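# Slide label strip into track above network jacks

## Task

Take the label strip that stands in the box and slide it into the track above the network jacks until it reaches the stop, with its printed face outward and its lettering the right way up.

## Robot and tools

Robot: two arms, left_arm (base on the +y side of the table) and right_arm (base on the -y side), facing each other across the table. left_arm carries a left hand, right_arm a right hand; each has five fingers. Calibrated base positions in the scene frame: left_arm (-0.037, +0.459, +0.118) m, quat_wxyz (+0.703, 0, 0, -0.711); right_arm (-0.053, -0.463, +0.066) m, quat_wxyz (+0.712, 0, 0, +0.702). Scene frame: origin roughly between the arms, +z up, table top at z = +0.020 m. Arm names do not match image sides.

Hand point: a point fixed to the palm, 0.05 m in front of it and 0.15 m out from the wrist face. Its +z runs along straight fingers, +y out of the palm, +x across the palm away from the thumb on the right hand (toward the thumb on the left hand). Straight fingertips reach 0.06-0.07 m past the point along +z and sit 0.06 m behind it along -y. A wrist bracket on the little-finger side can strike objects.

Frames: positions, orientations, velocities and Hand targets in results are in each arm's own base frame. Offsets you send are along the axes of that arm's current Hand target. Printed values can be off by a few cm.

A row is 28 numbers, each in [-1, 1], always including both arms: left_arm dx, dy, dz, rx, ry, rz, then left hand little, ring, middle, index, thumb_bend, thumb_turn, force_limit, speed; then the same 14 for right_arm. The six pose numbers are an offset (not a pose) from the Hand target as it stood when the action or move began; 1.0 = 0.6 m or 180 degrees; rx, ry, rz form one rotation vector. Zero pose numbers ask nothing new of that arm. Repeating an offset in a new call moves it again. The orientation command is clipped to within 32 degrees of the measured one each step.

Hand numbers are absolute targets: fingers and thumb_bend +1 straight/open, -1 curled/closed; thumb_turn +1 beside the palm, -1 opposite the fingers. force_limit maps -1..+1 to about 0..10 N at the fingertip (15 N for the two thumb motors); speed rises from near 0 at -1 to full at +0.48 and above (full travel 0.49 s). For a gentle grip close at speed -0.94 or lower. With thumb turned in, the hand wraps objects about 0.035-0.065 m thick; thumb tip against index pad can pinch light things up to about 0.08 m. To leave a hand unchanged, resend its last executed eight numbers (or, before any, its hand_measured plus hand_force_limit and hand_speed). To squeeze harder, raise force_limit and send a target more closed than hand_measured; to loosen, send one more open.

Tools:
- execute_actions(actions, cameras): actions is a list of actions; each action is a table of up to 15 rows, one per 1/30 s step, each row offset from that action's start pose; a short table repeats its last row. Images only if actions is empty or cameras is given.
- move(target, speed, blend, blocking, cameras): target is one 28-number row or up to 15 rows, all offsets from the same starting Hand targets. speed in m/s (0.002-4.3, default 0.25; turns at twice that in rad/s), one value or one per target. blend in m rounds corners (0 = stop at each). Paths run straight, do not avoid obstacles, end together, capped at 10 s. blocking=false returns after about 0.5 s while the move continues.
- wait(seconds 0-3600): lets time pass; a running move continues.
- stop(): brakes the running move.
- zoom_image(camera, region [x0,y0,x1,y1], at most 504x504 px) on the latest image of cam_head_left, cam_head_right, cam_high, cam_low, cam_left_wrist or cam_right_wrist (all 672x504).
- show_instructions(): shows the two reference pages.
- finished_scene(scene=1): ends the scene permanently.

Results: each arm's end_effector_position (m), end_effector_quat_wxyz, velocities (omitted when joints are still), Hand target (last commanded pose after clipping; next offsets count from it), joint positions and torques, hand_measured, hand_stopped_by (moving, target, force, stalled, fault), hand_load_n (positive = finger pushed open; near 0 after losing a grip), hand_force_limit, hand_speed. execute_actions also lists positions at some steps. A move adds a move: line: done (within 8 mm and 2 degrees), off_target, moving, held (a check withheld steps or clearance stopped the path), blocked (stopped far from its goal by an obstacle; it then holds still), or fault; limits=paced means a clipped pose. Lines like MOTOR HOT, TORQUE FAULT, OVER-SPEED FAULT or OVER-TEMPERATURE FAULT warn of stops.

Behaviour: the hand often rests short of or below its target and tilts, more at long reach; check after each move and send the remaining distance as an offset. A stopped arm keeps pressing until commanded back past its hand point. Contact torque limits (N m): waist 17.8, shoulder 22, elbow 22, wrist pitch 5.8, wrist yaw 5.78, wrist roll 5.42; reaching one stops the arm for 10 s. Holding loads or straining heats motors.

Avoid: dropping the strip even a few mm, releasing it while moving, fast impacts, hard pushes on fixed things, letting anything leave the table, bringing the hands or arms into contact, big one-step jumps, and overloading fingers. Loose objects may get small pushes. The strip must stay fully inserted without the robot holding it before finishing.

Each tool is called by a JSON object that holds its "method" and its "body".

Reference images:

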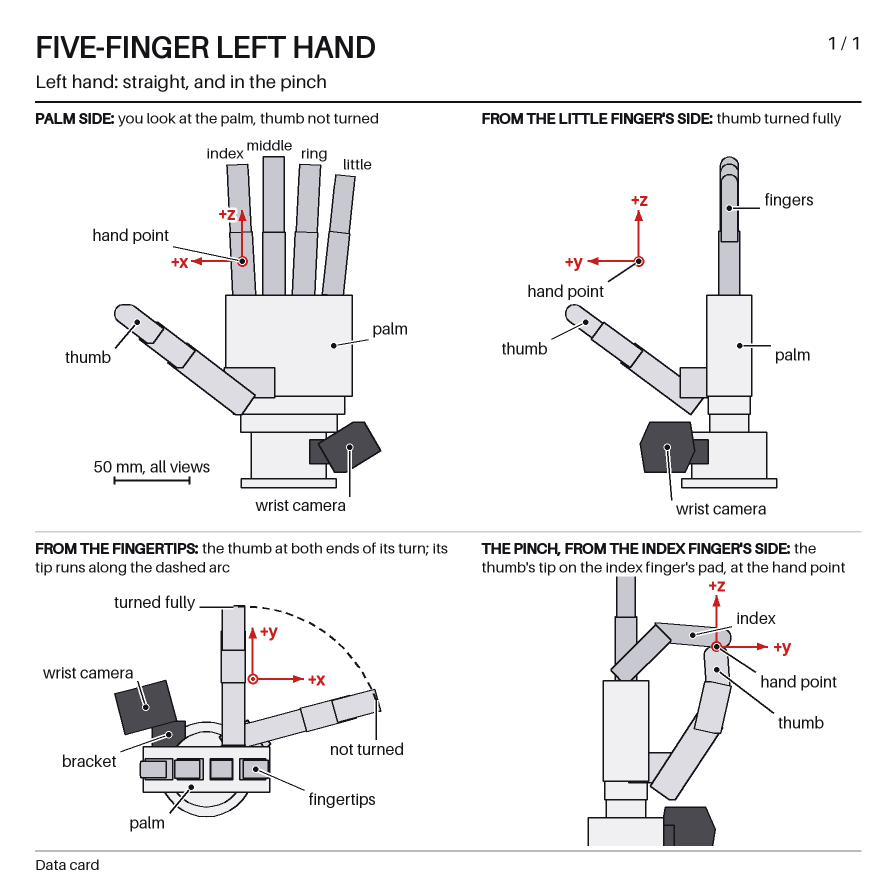

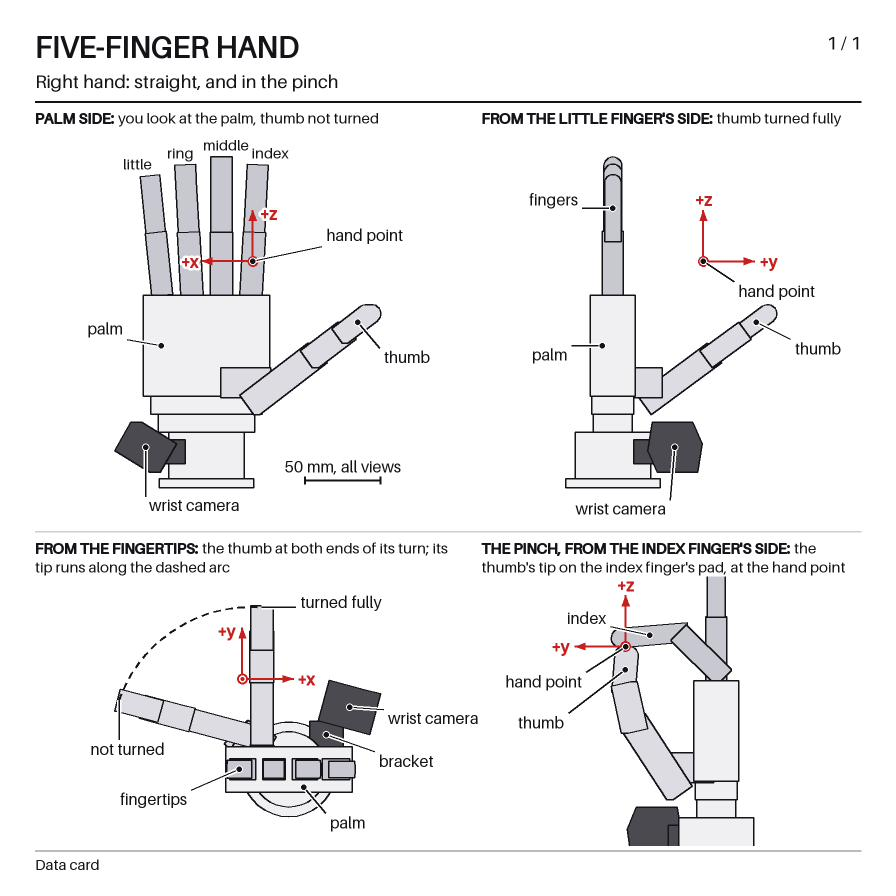

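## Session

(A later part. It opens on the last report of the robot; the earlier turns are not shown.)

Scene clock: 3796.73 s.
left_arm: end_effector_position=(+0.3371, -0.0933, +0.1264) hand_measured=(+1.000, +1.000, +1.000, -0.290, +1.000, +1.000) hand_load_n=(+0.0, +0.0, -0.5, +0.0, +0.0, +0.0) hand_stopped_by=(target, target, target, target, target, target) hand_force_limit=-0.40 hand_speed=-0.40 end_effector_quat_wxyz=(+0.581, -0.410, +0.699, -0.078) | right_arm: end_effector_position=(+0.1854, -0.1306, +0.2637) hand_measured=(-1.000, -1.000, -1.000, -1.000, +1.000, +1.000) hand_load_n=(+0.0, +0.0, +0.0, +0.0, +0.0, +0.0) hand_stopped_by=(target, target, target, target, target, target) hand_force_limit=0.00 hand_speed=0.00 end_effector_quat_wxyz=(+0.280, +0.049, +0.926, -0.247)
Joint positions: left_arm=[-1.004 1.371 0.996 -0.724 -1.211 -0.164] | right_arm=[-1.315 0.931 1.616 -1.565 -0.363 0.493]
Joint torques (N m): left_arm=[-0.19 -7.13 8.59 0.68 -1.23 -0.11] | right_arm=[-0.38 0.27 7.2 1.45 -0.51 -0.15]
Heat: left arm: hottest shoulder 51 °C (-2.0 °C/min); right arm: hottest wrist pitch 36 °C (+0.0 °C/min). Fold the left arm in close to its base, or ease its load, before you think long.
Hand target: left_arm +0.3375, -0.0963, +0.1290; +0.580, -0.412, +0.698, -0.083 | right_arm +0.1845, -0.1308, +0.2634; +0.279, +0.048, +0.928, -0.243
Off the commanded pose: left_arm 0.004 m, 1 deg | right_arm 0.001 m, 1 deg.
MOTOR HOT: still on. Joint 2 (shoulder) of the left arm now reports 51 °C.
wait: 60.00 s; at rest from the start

{"method": "move", "body": {"target": [[-0.0383,-0.1887,0.1693,-0.0098,-0.1299,0.2365,1,1,1,-0.29,1,1,-0.4,-0.4,0,0,0,0,0,0,-1,-1,-1,-1,1,1,0,0],[-0.103,-0.2642,0.375,-0.0098,-0.1299,0.2365,1,1,1,-0.29,1,1,-0.4,-0.4,0,0,0,0,0,0,-1,-1,-1,-1,1,1,0,0],[-0.2372,-0.1243,0.4102,-0.0098,-0.1299,0.2365,1,1,1,-0.29,1,1,-0.4,-0.4,0,0,0,0,0,0,-1,-1,-1,-1,1,1,0,0],[-0.2787,-0.0843,0.4325,-0.0098,-0.1299,0.2365,1,1,1,-0.29,1,1,-0.4,-0.4,0,0,0,0,0,0,-1,-1,-1,-1,1,1,0,0]], "speed": [0.2, 0.2, 0.12, 0.03], "blend": [0.03, 0.02, 0.005, 0], "cameras": ["cam_right_wrist", "cam_high"]}}

{"method": "zoom_image", "body": {"camera": "cam_right_wrist", "region": [385, 335, 465, 405]}}

{"method": "zoom_image", "body": {"camera": "cam_right_wrist", "region": [305, 295, 385, 365]}}

{"method": "zoom_image", "body": {"camera": "cam_high", "region": [395, 150, 435, 210]}}

Scene clock: 3821.10 s.
left_arm: end_effector_position=(+0.5932, +0.0686, +0.1977) hand_measured=(+1.000, +1.000, +1.000, -0.290, +1.000, +1.000) hand_load_n=(+0.0, +0.0, +0.0, +0.0, -0.5, -0.5) hand_stopped_by=(target, target, target, target, target, target) hand_force_limit=-0.40 hand_speed=-0.40 end_effector_quat_wxyz=(+0.691, -0.143, +0.674, +0.220) | right_arm: end_effector_position=(+0.1854, -0.1306, +0.2637) hand_measured=(-1.000, -1.000, -1.000, -1.000, +1.000, +1.000) hand_load_n=(+0.0, +0.0, +0.0, +0.0, +0.0, +0.0) hand_stopped_by=(target, target, target, target, target, target) hand_force_limit=0.00 hand_speed=0.00 end_effector_quat_wxyz=(+0.280, +0.049, +0.926, -0.247)
Joint positions: left_arm=[-0.291 2.008 1.184 0.899 -0.806 1.724] | right_arm=[-1.315 0.931 1.616 -1.565 -0.363 0.493]
Joint torques (N m): left_arm=[0.93 -15.81 6.39 2.52 -0.18 0.08] | right_arm=[-0.43 0.2 7 1.5 -0.51 -0.17]
Heat: left arm: hottest shoulder 52 °C (+0.0 °C/min); right arm: hottest wrist pitch 36 °C (+0.0 °C/min). Fold the left arm in close to its base, or ease its load, before you think long.
Hand target: left_arm +0.5877, +0.0770, +0.2013; +0.690, -0.149, +0.671, +0.225 | right_arm +0.1845, -0.1308, +0.2634; +0.279, +0.048, +0.928, -0.243
Off the commanded pose: left_arm 0.011 m, 1 deg | right_arm 0.001 m, 1 deg.
MOTOR HOT: still on. Joint 2 (shoulder) of the left arm now reports 52 °C.
joint sent to its limit (right arm) — joint 4 (wrist pitch), lower limit. The joint targets still meet the commanded pose.
move: off_target (left_arm)
Images, in order (width x height): cam_high 672x504, cam_right_wrist 672x504.

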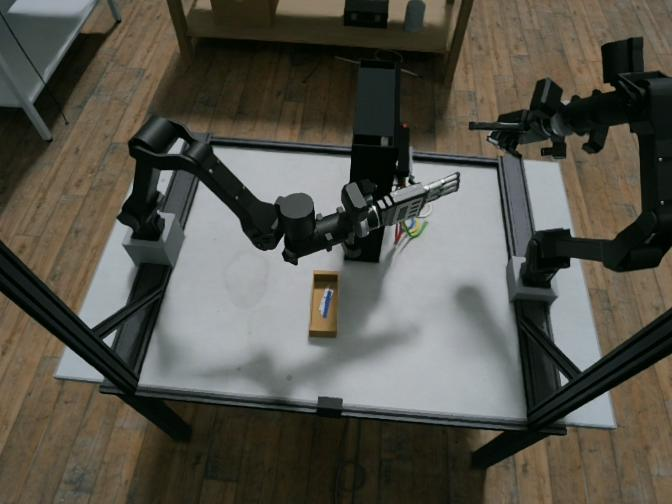

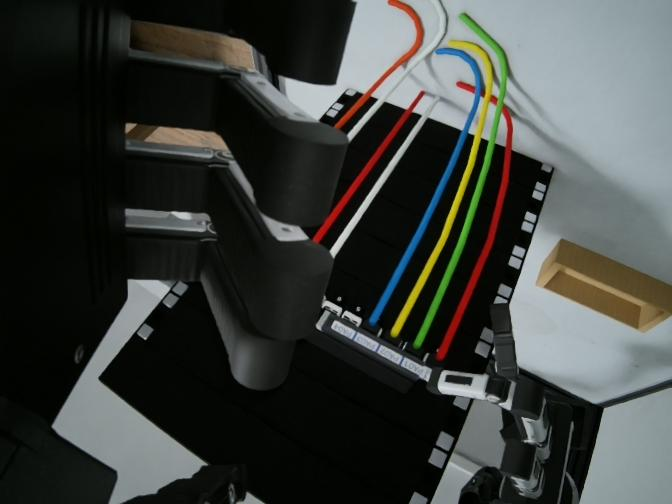

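Scaled by 6.300 from the camera's image (finer frame: 960x720).

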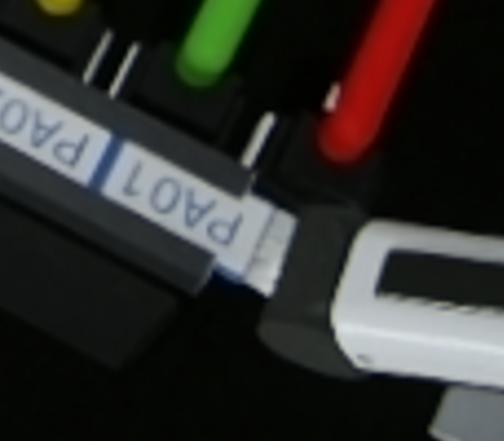

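Scaled by 6.300 from the camera's image (finer frame: 960x720).

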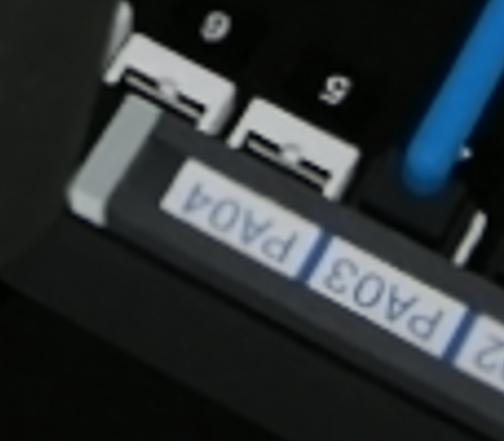

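Scaled by 8.400 from the camera's image (finer frame: 960x720).

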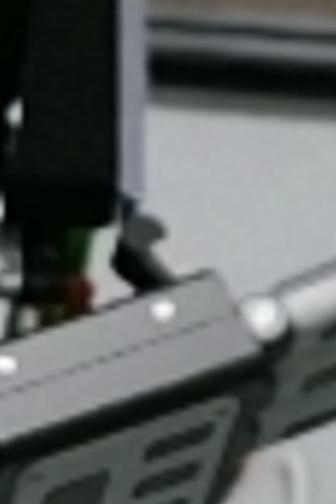

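{"method": "move", "body": {"target": [[-0.005,-0.0408,-0.019,-0.0552,0.0053,0.0031,1,1,1,-0.29,1,1,-0.4,-0.4,0,0,0,0,0,0,-1,-1,-1,-1,1,1,0,0],[-0.0008,-0.0073,0.0009,-0.0552,0.0053,0.0031,1,1,1,-0.29,1,1,-0.4,-0.4,0,0,0,0,0,0,-1,-1,-1,-1,1,1,0,0]], "speed": [0.08, 0.03], "blend": [0, 0], "cameras": ["cam_right_wrist", "cam_high"]}}

{"method": "zoom_image", "body": {"camera": "cam_right_wrist", "region": [385, 335, 465, 405]}}

{"method": "zoom_image", "body": {"camera": "cam_high", "region": [395, 150, 435, 210]}}

Scene clock: 3916.53 s.
left_arm: end_effector_position=(+0.5920, +0.0718, +0.2016) hand_measured=(+1.000, +1.000, +1.000, -0.290, +1.000, +1.000) hand_load_n=(+0.0, +0.0, +0.0, +0.0, +0.0, +0.0) hand_stopped_by=(target, target, target, target, target, target) hand_force_limit=-0.40 hand_speed=-0.40 end_effector_quat_wxyz=(+0.668, -0.206, +0.656, +0.285) | right_arm: end_effector_position=(+0.1854, -0.1306, +0.2637) hand_measured=(-1.000, -1.000, -1.000, -1.000, +1.000, +1.000) hand_load_n=(+0.0, +0.0, +0.0, +0.0, +0.0, +0.0) hand_stopped_by=(target, target, target, target, target, target) hand_force_limit=0.00 hand_speed=0.00 end_effector_quat_wxyz=(+0.280, +0.049, +0.926, -0.247)
Joint positions: left_arm=[-0.334 2.157 1.424 0.842 -1.039 1.763] | right_arm=[-1.315 0.931 1.616 -1.565 -0.363 0.493]
Joint torques (N m): left_arm=[0.31 -15.93 6.53 2.23 0.19 -0.06] | right_arm=[-0.39 0.24 7.09 1.44 -0.5 -0.13]
Heat: left arm: hottest shoulder 72 °C (+10.1 °C/min); right arm: hottest wrist pitch 36 °C (+0.0 °C/min). Fold the left arm in close to its base, or ease its load, before you think long.
Hand target: left_arm +0.5905, +0.0733, +0.2014; +0.668, -0.206, +0.656, +0.284 | right_arm +0.1845, -0.1308, +0.2634; +0.279, +0.048, +0.928, -0.243
Off the commanded pose: left_arm 0.002 m, 0 deg | right_arm 0.001 m, 1 deg.
MOTOR HOT: still on. Joint 2 (shoulder) of the left arm now reports 72 °C.
joint sent to its limit (right arm) — joint 4 (wrist pitch), lower limit. The joint targets still meet the commanded pose.
move: done
Images, in order (width x height): cam_high 672x504, cam_right_wrist 672x504.

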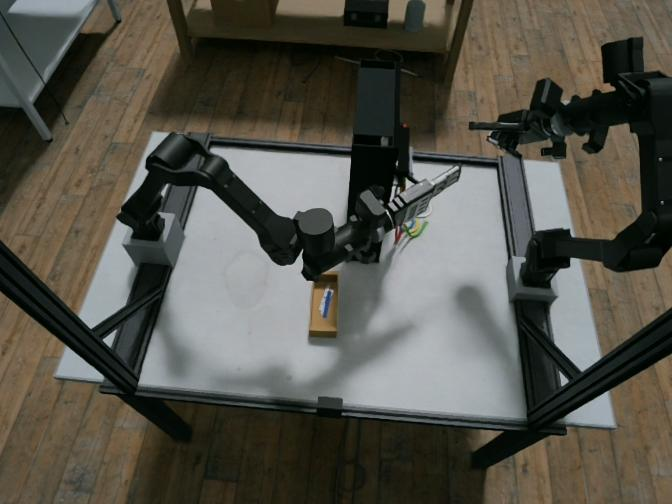

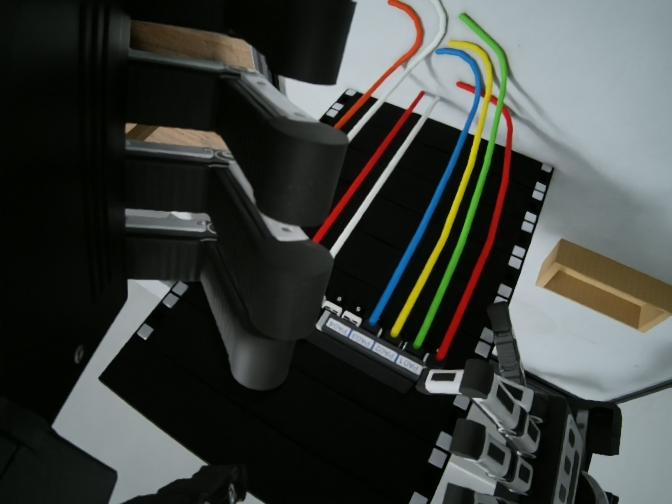

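Scaled by 6.300 from the camera's image (finer frame: 960x720).

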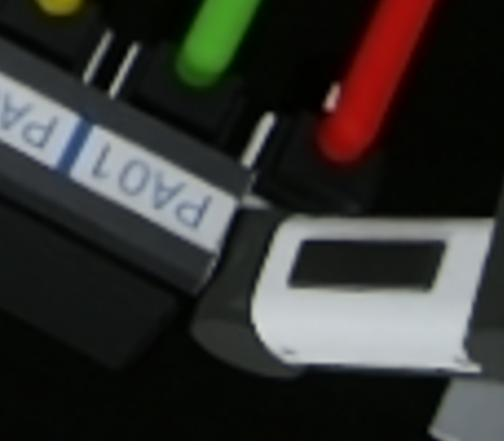

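Scaled by 8.400 from the camera's image (finer frame: 960x720).

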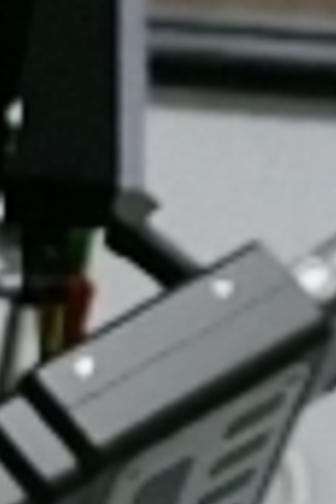

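{"method": "zoom_image", "body": {"camera": "cam_right_wrist", "region": [305, 295, 365, 345]}}

{"method": "move", "body": {"target": [[0.0003,0.0022,0.0014,0,0,0,1,1,1,-0.29,1,1,-0.4,-0.4,0,0,0,0,0,0,-1,-1,-1,-1,1,1,0,0]], "speed": [0.02], "cameras": ["cam_right_wrist"]}}

{"method": "zoom_image", "body": {"camera": "cam_right_wrist", "region": [305, 295, 365, 345]}}

{"method": "zoom_image", "body": {"camera": "cam_right_wrist", "region": [385, 335, 445, 385]}}

Scaled by 8.400 from the camera's image (finer frame: 960x720).

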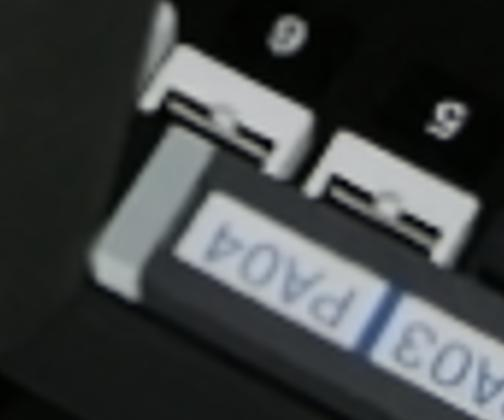

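Scene clock: 3929.37 s.
left_arm: end_effector_position=(+0.5920, +0.0726, +0.2002) hand_measured=(+1.000, +1.000, +1.000, -0.290, +1.000, +1.000) hand_load_n=(+0.0, +0.0, +0.0, +0.0, +0.0, +0.0) hand_stopped_by=(target, target, target, target, target, target) hand_force_limit=-0.40 hand_speed=-0.40 end_effector_quat_wxyz=(+0.668, -0.205, +0.656, +0.285) | right_arm: end_effector_position=(+0.1854, -0.1306, +0.2637) hand_measured=(-1.000, -1.000, -1.000, -1.000, +1.000, +1.000) hand_load_n=(+0.0, +0.0, +0.5, +0.0, +0.0, +0.0) hand_stopped_by=(target, target, target, target, target, target) hand_force_limit=0.00 hand_speed=0.00 end_effector_quat_wxyz=(+0.280, +0.049, +0.926, -0.247)
Joint positions: left_arm=[-0.332 2.157 1.42 0.843 -1.036 1.763] | right_arm=[-1.315 0.931 1.616 -1.565 -0.363 0.493]
Joint torques (N m): left_arm=[0.34 -16.12 6.49 2.24 0.17 -0.06] | right_arm=[-0.37 0.21 7.25 1.45 -0.48 -0.14]
Heat: left arm: hottest shoulder 78 °C (+13.1 °C/min); right arm: hottest wrist pitch 36 °C (+0.0 °C/min). Fold the left arm in close to its base, or ease its load, before you think long.
Hand target: left_arm +0.5902, +0.0750, +0.2013; +0.668, -0.207, +0.656, +0.284 | right_arm +0.1845, -0.1308, +0.2634; +0.279, +0.048, +0.928, -0.243
Off the commanded pose: left_arm 0.003 m, 0 deg | right_arm 0.001 m, 1 deg.
MOTOR HOT: still on. Joint 2 (shoulder) of the left arm now reports 78 °C.
joint sent to its limit (right arm) — joint 4 (wrist pitch), lower limit. The joint targets still meet the commanded pose.
move: done

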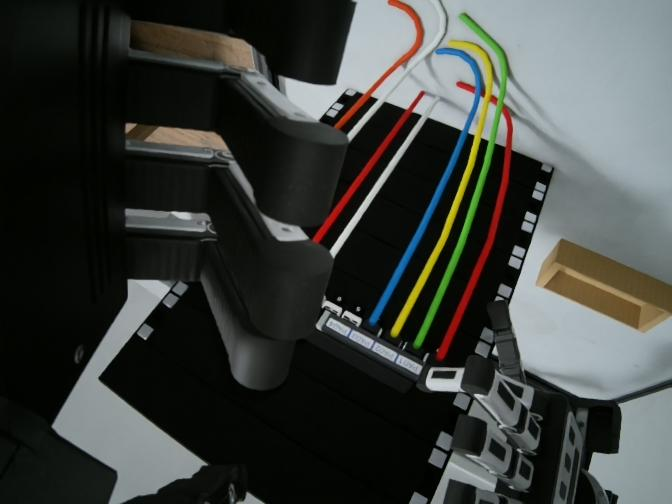

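Scaled by 8.400 from the camera's image (finer frame: 960x720).

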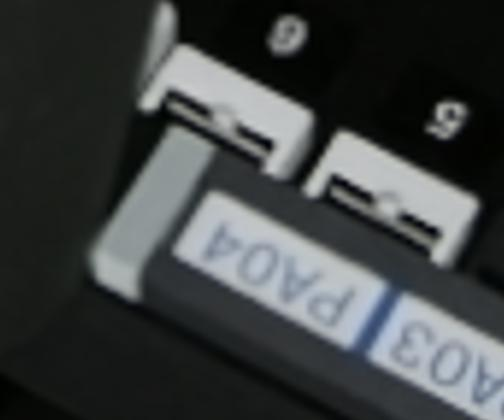

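Scaled by 8.400 from the camera's image (finer frame: 960x720).

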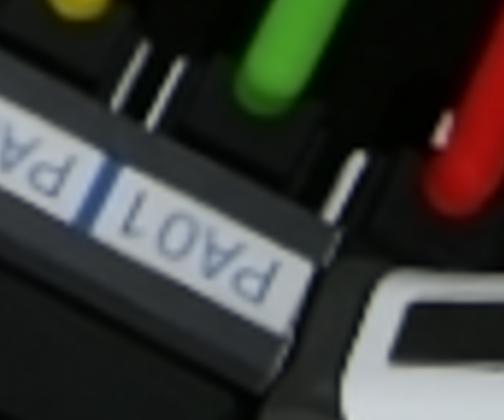

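{"method": "move", "body": {"target": [[-0.0109,-0.0754,-0.0648,0,0,0,1,1,1,-0.29,1,1,-0.4,-0.4,0,0,0,0,0,0,-1,-1,-1,-1,1,1,0,0],[0.0008,-0.1255,-0.3488,0,0,0,1,1,1,-0.29,1,1,-0.4,-0.4,0,0,0,0,0,0,-1,-1,-1,-1,1,1,0,0],[0.0978,0.0468,-0.5112,0.064,0.1445,-0.2271,1,1,1,-0.29,1,1,-0.4,-0.4,0,0,0,0,0,0,-1,-1,-1,-1,1,1,0,0]], "speed": [0.06, 0.2, 0.2], "blend": [0.02, 0.04, 0], "cameras": ["all"]}}

{"method": "zoom_image", "body": {"camera": "cam_right_wrist", "region": [305, 295, 365, 345]}}

{"method": "zoom_image", "body": {"camera": "cam_right_wrist", "region": [385, 335, 445, 385]}}

{"method": "zoom_image", "body": {"camera": "cam_low", "region": [310, 30, 420, 110]}}

Scene clock: 3964.37 s.
left_arm: end_effector_position=(+0.3392, -0.0974, +0.1286) hand_measured=(+1.000, +1.000, +1.000, -0.290, +1.000, +1.000) hand_load_n=(+0.0, +0.0, +0.0, +0.0, +0.0, +0.0) hand_stopped_by=(target, target, target, target, target, target) hand_force_limit=-0.40 hand_speed=-0.40 end_effector_quat_wxyz=(+0.703, -0.368, +0.603, -0.078) | right_arm: end_effector_position=(+0.1854, -0.1306, +0.2637) hand_measured=(-1.000, -1.000, -1.000, -1.000, +1.000, +1.000) hand_load_n=(+0.0, +0.0, +0.0, +0.5, +0.0, +0.0) hand_stopped_by=(target, target, target, target, target, target) hand_force_limit=0.00 hand_speed=0.00 end_effector_quat_wxyz=(+0.280, +0.049, +0.926, -0.247)
Joint positions: left_arm=[-1.132 1.674 0.503 1.564 -1.568 1.305] | right_arm=[-1.315 0.931 1.616 -1.565 -0.363 0.493]
Joint torques (N m): left_arm=[-0.24 -8.26 4.16 1.03 0.53 -0.11] | right_arm=[-0.31 0.27 7.13 1.45 -0.47 -0.18]
Heat: left arm: hottest shoulder 85 °C (+15.2 °C/min); right arm: hottest wrist pitch 36 °C (+0.0 °C/min). Fold the left arm in close to its base, or ease its load, before you think long.
Hand target: left_arm +0.3379, -0.0965, +0.1292; +0.580, -0.411, +0.698, -0.083 | right_arm +0.1845, -0.1308, +0.2634; +0.279, +0.048, +0.928, -0.243
Off the commanded pose: left_arm 0.002 m, 18 deg | right_arm 0.001 m, 1 deg.
MOTOR HOT: still on. Joint 2 (shoulder) of the left arm now reports 85 °C.
joint sent to its limit (left arm) — joint 4 (wrist pitch), upper limit; joint 5 (wrist yaw), lower limit. The joint targets are off in orientation, not in position.
joint sent to its limit (right arm) — joint 4 (wrist pitch), lower limit. The joint targets still meet the commanded pose.
move: off_target (left_arm)

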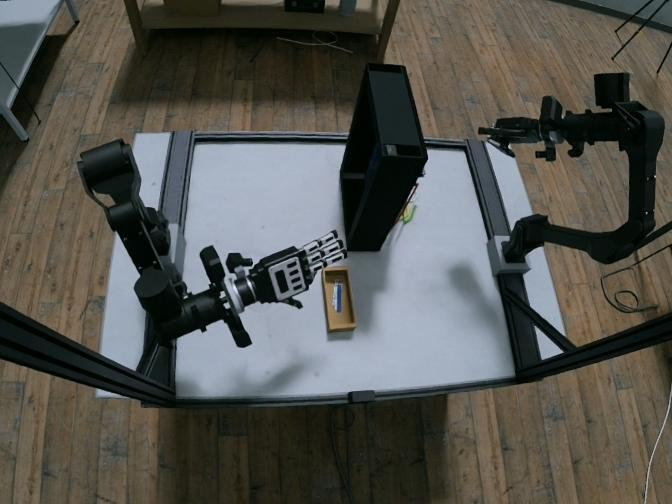

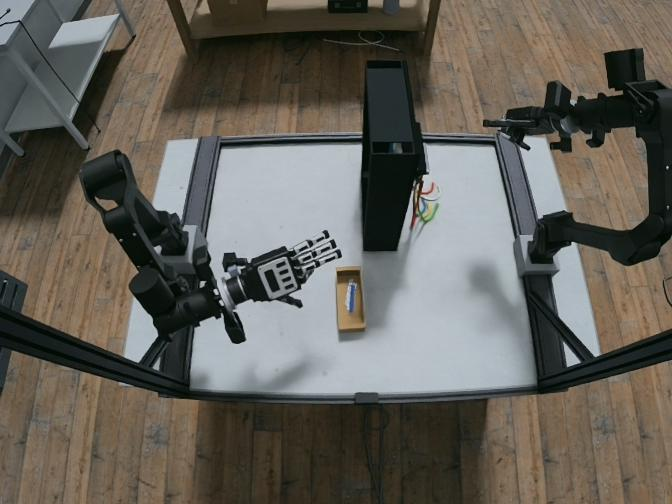

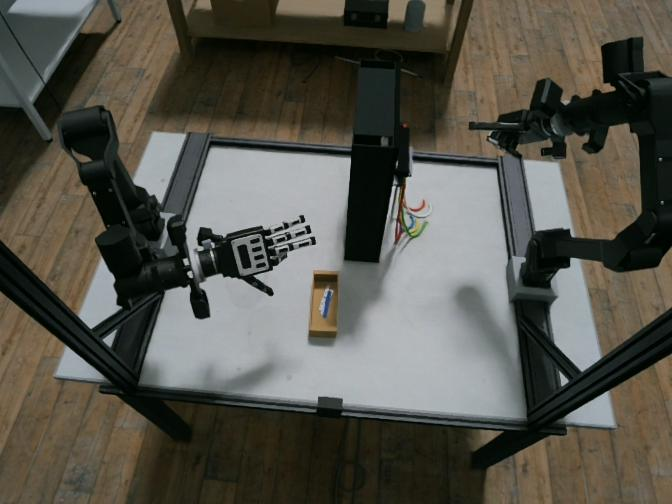

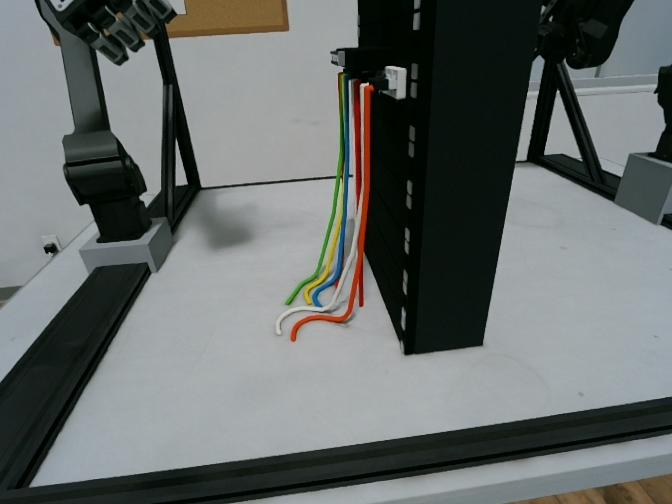

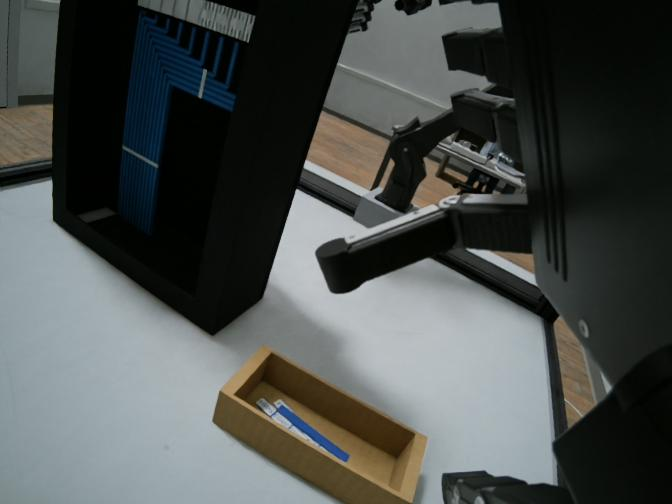

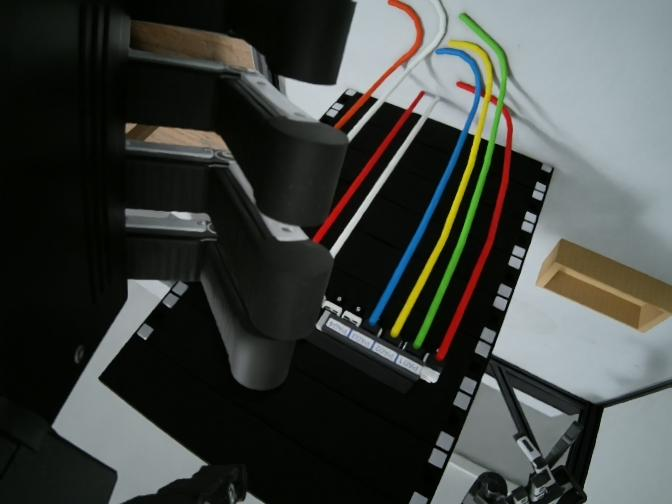

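Scaled by 8.400 from the camera's image (finer frame: 960x720).

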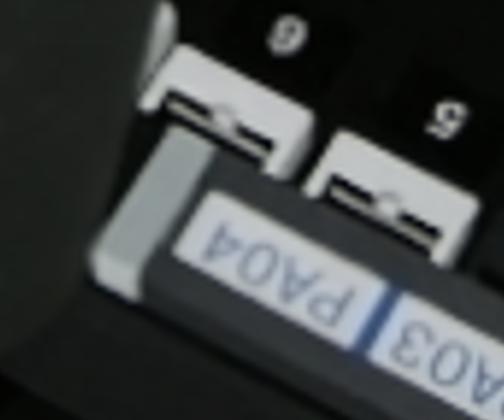

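Scaled by 8.400 from the camera's image (finer frame: 960x720).

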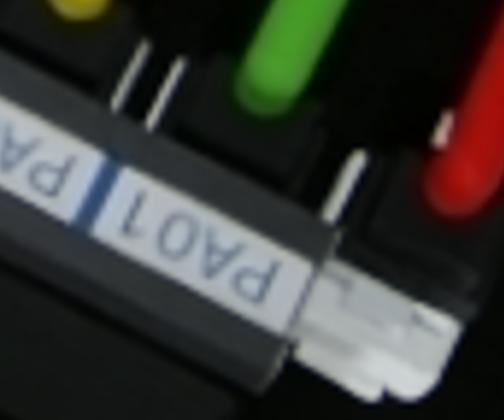

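Scaled by 4.582 from the camera's image (finer frame: 960x720).

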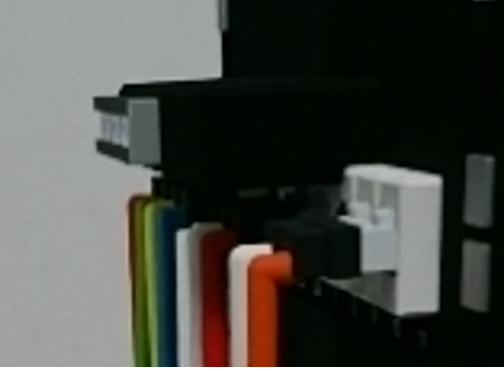

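{"method": "wait", "body": {"seconds": 0, "cameras": ["cam_right_wrist","cam_low"]}}

Scene clock: 3983.50 s.
left_arm: end_effector_position=(+0.3392, -0.0974, +0.1286) hand_measured=(+1.000, +1.000, +1.000, -0.290, +1.000, +1.000) hand_load_n=(+0.0, +0.0, -0.5, +0.0, +0.0, +0.0) hand_stopped_by=(target, target, target, target, target, target) hand_force_limit=-0.40 hand_speed=-0.40 end_effector_quat_wxyz=(+0.703, -0.368, +0.603, -0.078) | right_arm: end_effector_position=(+0.1854, -0.1306, +0.2637) hand_measured=(-1.000, -1.000, -1.000, -1.000, +1.000, +1.000) hand_load_n=(+0.0, +0.0, +0.0, +0.0, +0.0, +0.0) hand_stopped_by=(target, target, target, target, target, target) hand_force_limit=0.00 hand_speed=0.00 end_effector_quat_wxyz=(+0.280, +0.049, +0.926, -0.247)
Joint positions: left_arm=[-1.132 1.674 0.503 1.564 -1.568 1.305] | right_arm=[-1.315 0.931 1.616 -1.565 -0.363 0.493]
Joint torques (N m): left_arm=[-0.21 -8.25 4.16 1.03 0.55 -0.1] | right_arm=[-0.37 0.35 7.26 1.45 -0.47 -0.15]
Heat: left arm: hottest shoulder 76 °C (+0.0 °C/min); right arm: hottest wrist pitch 36 °C (+0.0 °C/min). Fold the left arm in close to its base, or ease its load, before you think long.
Hand target: left_arm +0.3379, -0.0965, +0.1292; +0.580, -0.411, +0.698, -0.083 | right_arm +0.1845, -0.1308, +0.2634; +0.279, +0.048, +0.928, -0.243
Off the commanded pose: left_arm 0.002 m, 18 deg | right_arm 0.001 m, 1 deg.
MOTOR HOT: still on. Joint 2 (shoulder) of the left arm now reports 76 °C.
Images, in order (width x height): cam_low 672x504, cam_right_wrist 672x504.

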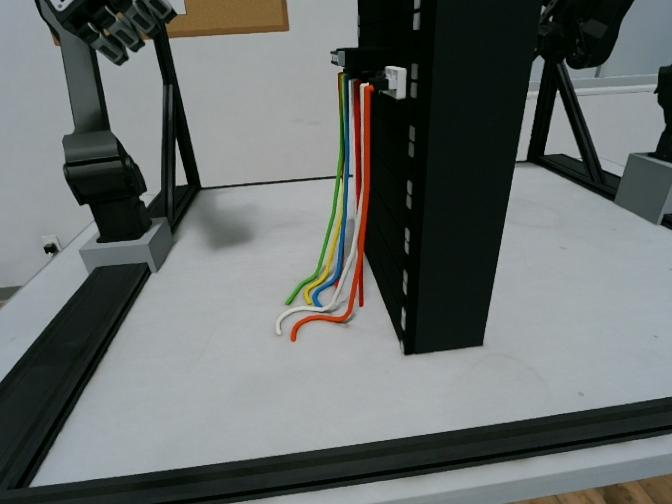

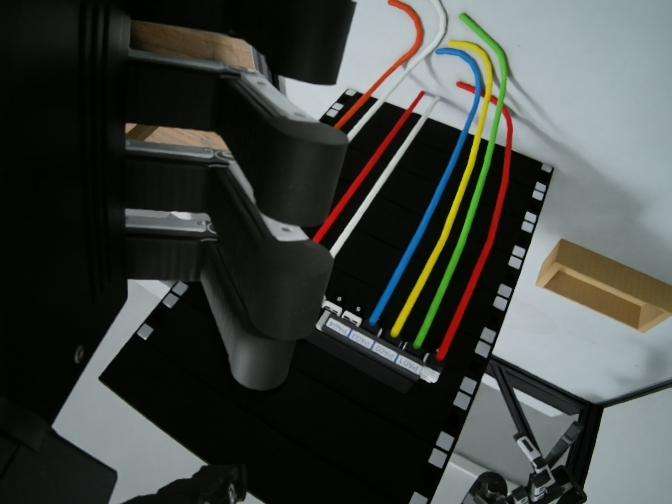

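{"method": "zoom_image", "body": {"camera": "cam_right_wrist", "region": [300, 280, 470, 410]}}

Scaled by 2.965 from the camera's image (finer frame: 960x720).

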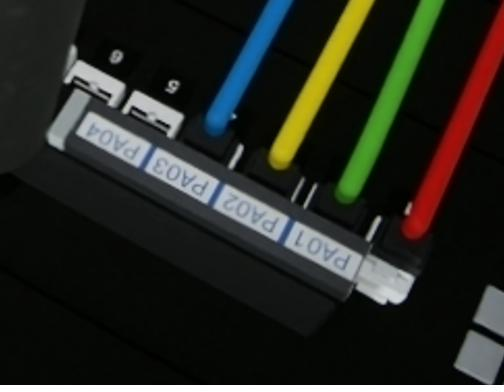

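{"method": "zoom_image", "body": {"camera": "cam_right_wrist", "region": [310, 295, 350, 345]}}

{"method": "zoom_image", "body": {"camera": "cam_right_wrist", "region": [395, 345, 445, 395]}}

Scaled by 10.080 from the camera's image (finer frame: 960x720).

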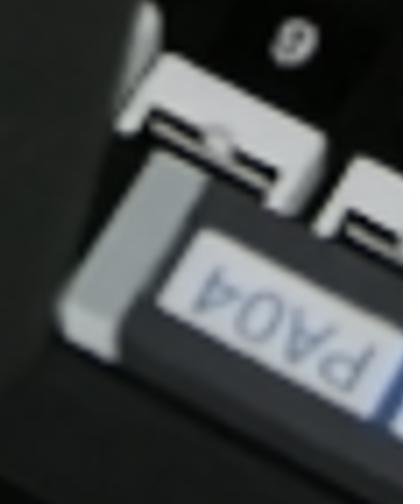

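Scaled by 10.080 from the camera's image (finer frame: 960x720).

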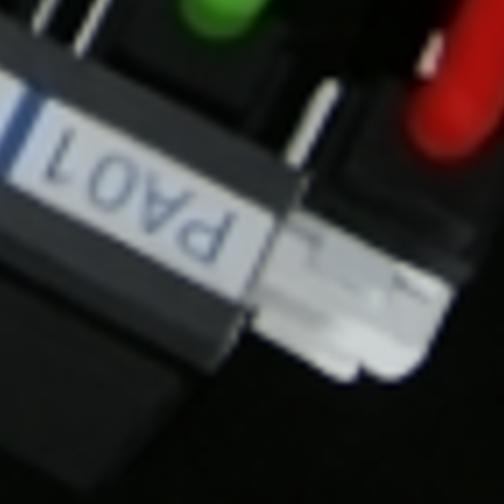

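{"method": "zoom_image", "body": {"camera": "cam_low", "region": [320, 30, 420, 110]}}

{"method": "wait", "body": {"seconds": 0, "cameras": ["all"]}}

Scaled by 5.040 from the camera's image (finer frame: 960x720).

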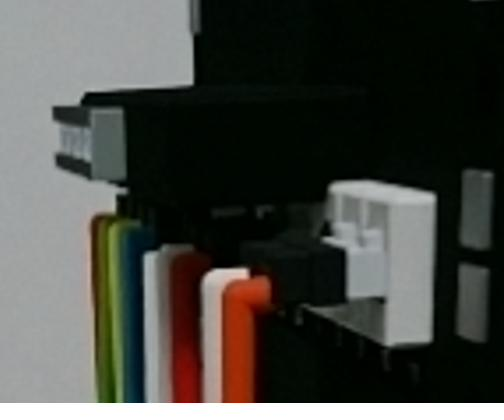

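Scene clock: 4023.40 s.
left_arm: end_effector_position=(+0.3392, -0.0974, +0.1286) hand_measured=(+1.000, +1.000, +1.000, -0.290, +1.000, +1.000) hand_load_n=(+0.0, +0.0, +0.0, +0.0, +0.0, +0.0) hand_stopped_by=(target, target, target, target, target, target) hand_force_limit=-0.40 hand_speed=-0.40 end_effector_quat_wxyz=(+0.703, -0.368, +0.603, -0.078) | right_arm: end_effector_position=(+0.1854, -0.1306, +0.2637) hand_measured=(-1.000, -1.000, -1.000, -1.000, +1.000, +1.000) hand_load_n=(+0.0, +0.0, +0.0, +0.0, +0.0, +0.0) hand_stopped_by=(target, target, target, target, target, target) hand_force_limit=0.00 hand_speed=0.00 end_effector_quat_wxyz=(+0.280, +0.049, +0.926, -0.247)
Joint positions: left_arm=[-1.132 1.674 0.503 1.564 -1.568 1.305] | right_arm=[-1.315 0.931 1.616 -1.565 -0.363 0.493]
Joint torques (N m): left_arm=[-0.26 -8.27 4.11 1.04 0.54 -0.08] | right_arm=[-0.44 0.29 7.11 1.45 -0.48 -0.13]
Heat: left arm: hottest shoulder 65 °C (-20.2 °C/min); right arm: hottest wrist pitch 36 °C (+0.0 °C/min). Fold the left arm in close to its base, or ease its load, before you think long.
Hand target: left_arm +0.3379, -0.0965, +0.1292; +0.580, -0.411, +0.698, -0.083 | right_arm +0.1845, -0.1308, +0.2634; +0.279, +0.048, +0.928, -0.243
Off the commanded pose: left_arm 0.002 m, 18 deg | right_arm 0.001 m, 1 deg.
MOTOR HOT: still on. Joint 2 (shoulder) of the left arm now reports 65 °C.

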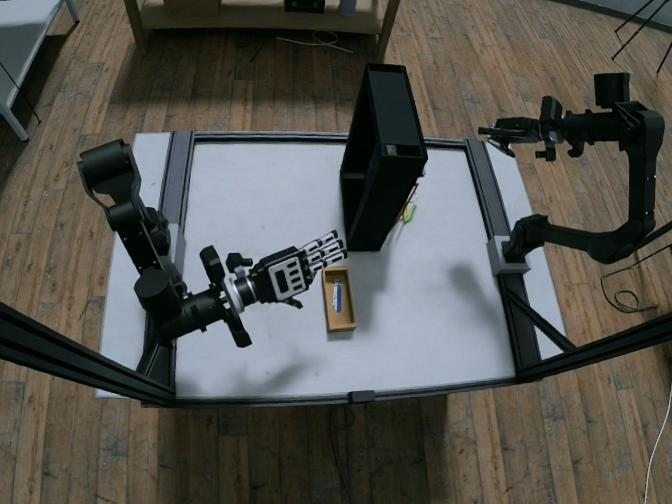

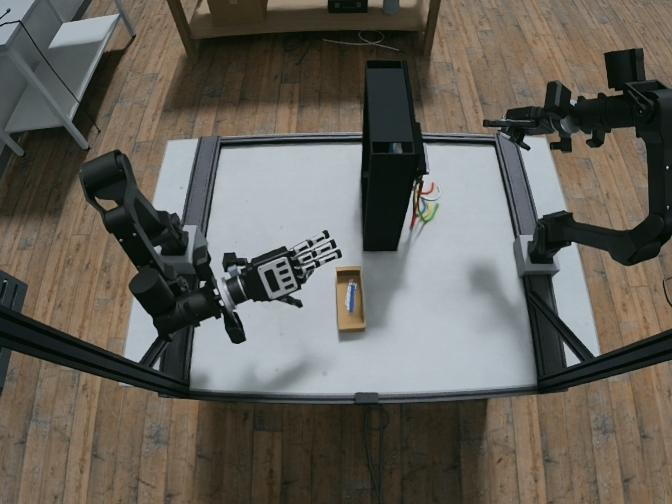

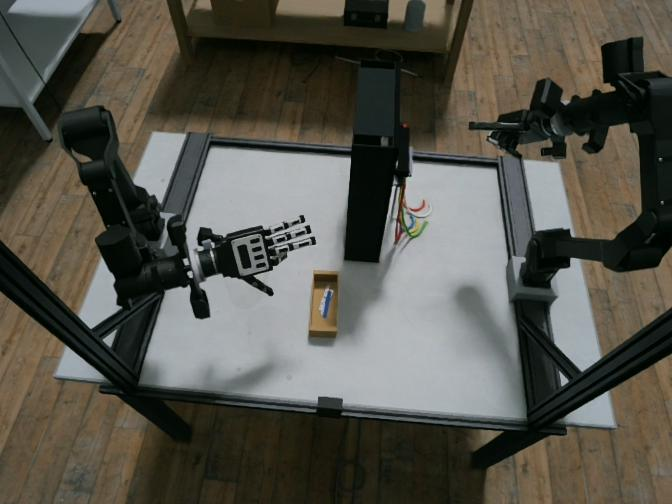

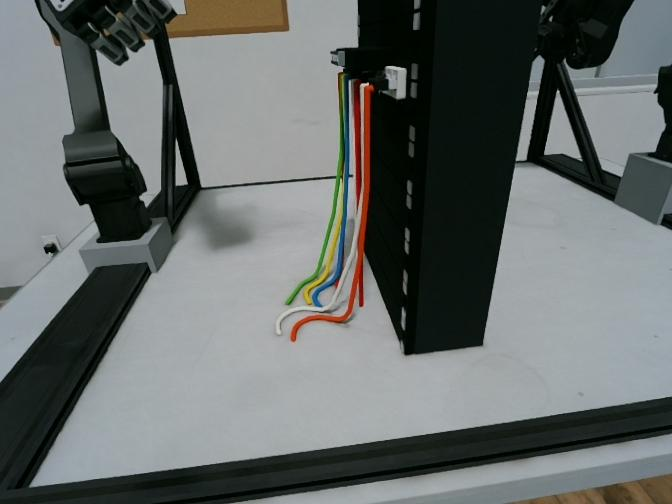

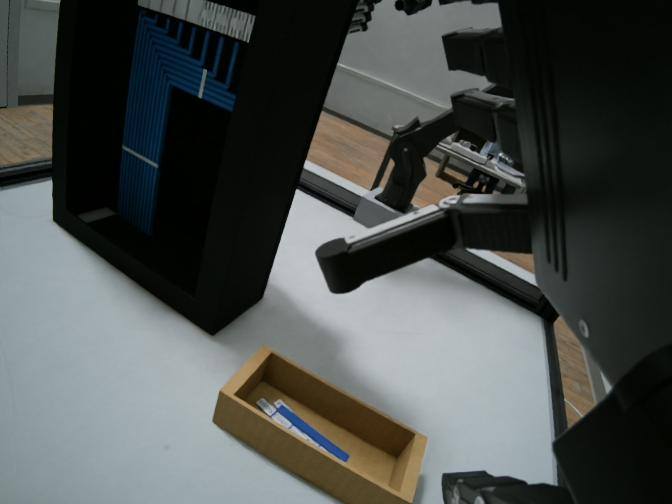

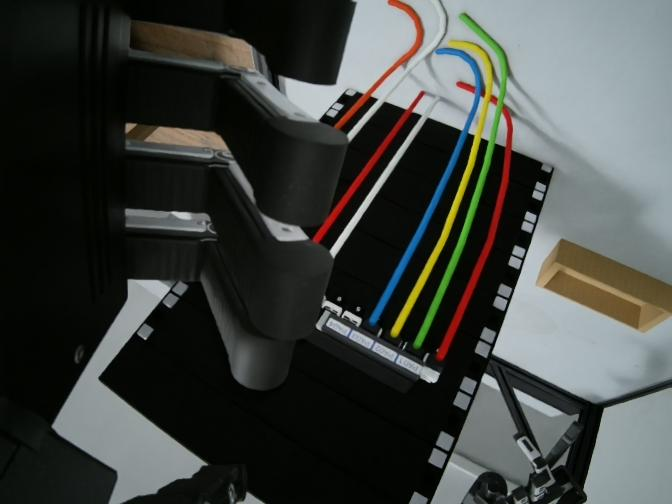

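{"method": "move", "body": {"target": [0,0,0,0,0,0,1,1,1,-0.29,1,1,-0.4,-0.4,-0.022,0.004,0.06,0,0,0,-1,-1,-1,-1,1,1,0,0], "speed": 0.1, "cameras": ["cam_right_wrist","cam_high"]}}

Scene clock: 4103.30 s.
left_arm: end_effector_position=(+0.3392, -0.0973, +0.1286) hand_measured=(+1.000, +1.000, +1.000, -0.290, +1.000, +1.000) hand_load_n=(+0.0, +0.0, +0.0, +0.0, -0.5, +0.0) hand_stopped_by=(target, target, target, target, target, target) hand_force_limit=-0.40 hand_speed=-0.40 end_effector_quat_wxyz=(+0.703, -0.368, +0.603, -0.079) | right_arm: end_effector_position=(+0.2139, -0.1457, +0.2482) hand_measured=(-1.000, -1.000, -1.000, -1.000, +1.000, +1.000) hand_load_n=(+0.0, +0.0, +0.0, +0.0, +0.0, +0.0) hand_stopped_by=(target, target, target, target, target, target) hand_force_limit=0.00 hand_speed=0.00 end_effector_quat_wxyz=(+0.282, +0.045, +0.926, -0.248)
Joint positions: left_arm=[-1.132 1.674 0.502 1.564 -1.568 1.304] | right_arm=[-1.041 0.929 1.498 -1.387 -0.188 0.702]
Joint torques (N m): left_arm=[-0.24 -8.25 4.1 0.97 0.54 -0.11] | right_arm=[0.37 -0.65 6.17 1.92 -0.2 0.21]
Heat: left arm: hottest shoulder 58 °C (-4.0 °C/min); right arm: hottest wrist pitch 37 °C (+1.0 °C/min). Fold the left arm in close to its base, or ease its load, before you think long.
Hand target: left_arm +0.3379, -0.0965, +0.1291; +0.580, -0.411, +0.698, -0.083 | right_arm +0.2140, -0.1452, +0.2433; +0.279, +0.048, +0.928, -0.242
Off the commanded pose: left_arm 0.002 m, 18 deg | right_arm 0.005 m, 1 deg.
MOTOR HOT: still on. Joint 2 (shoulder) of the left arm now reports 58 °C.
joint sent to its limit (left arm) — joint 5 (wrist yaw), lower limit. The joint targets are off in orientation, not in position.
joint at its limit (left arm) — joint 4 (wrist pitch), upper limit.
move: done
Images, in order (width x height): cam_high 672x504, cam_right_wrist 672x504.

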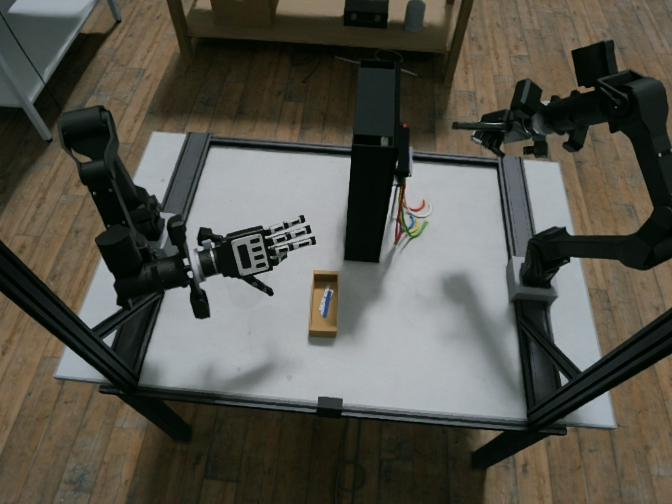

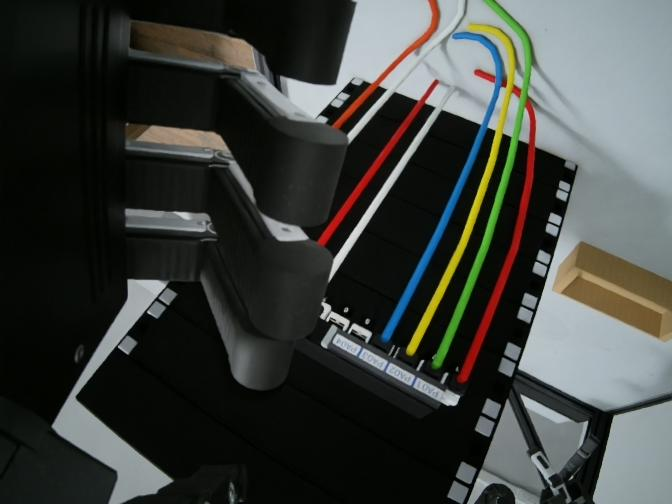

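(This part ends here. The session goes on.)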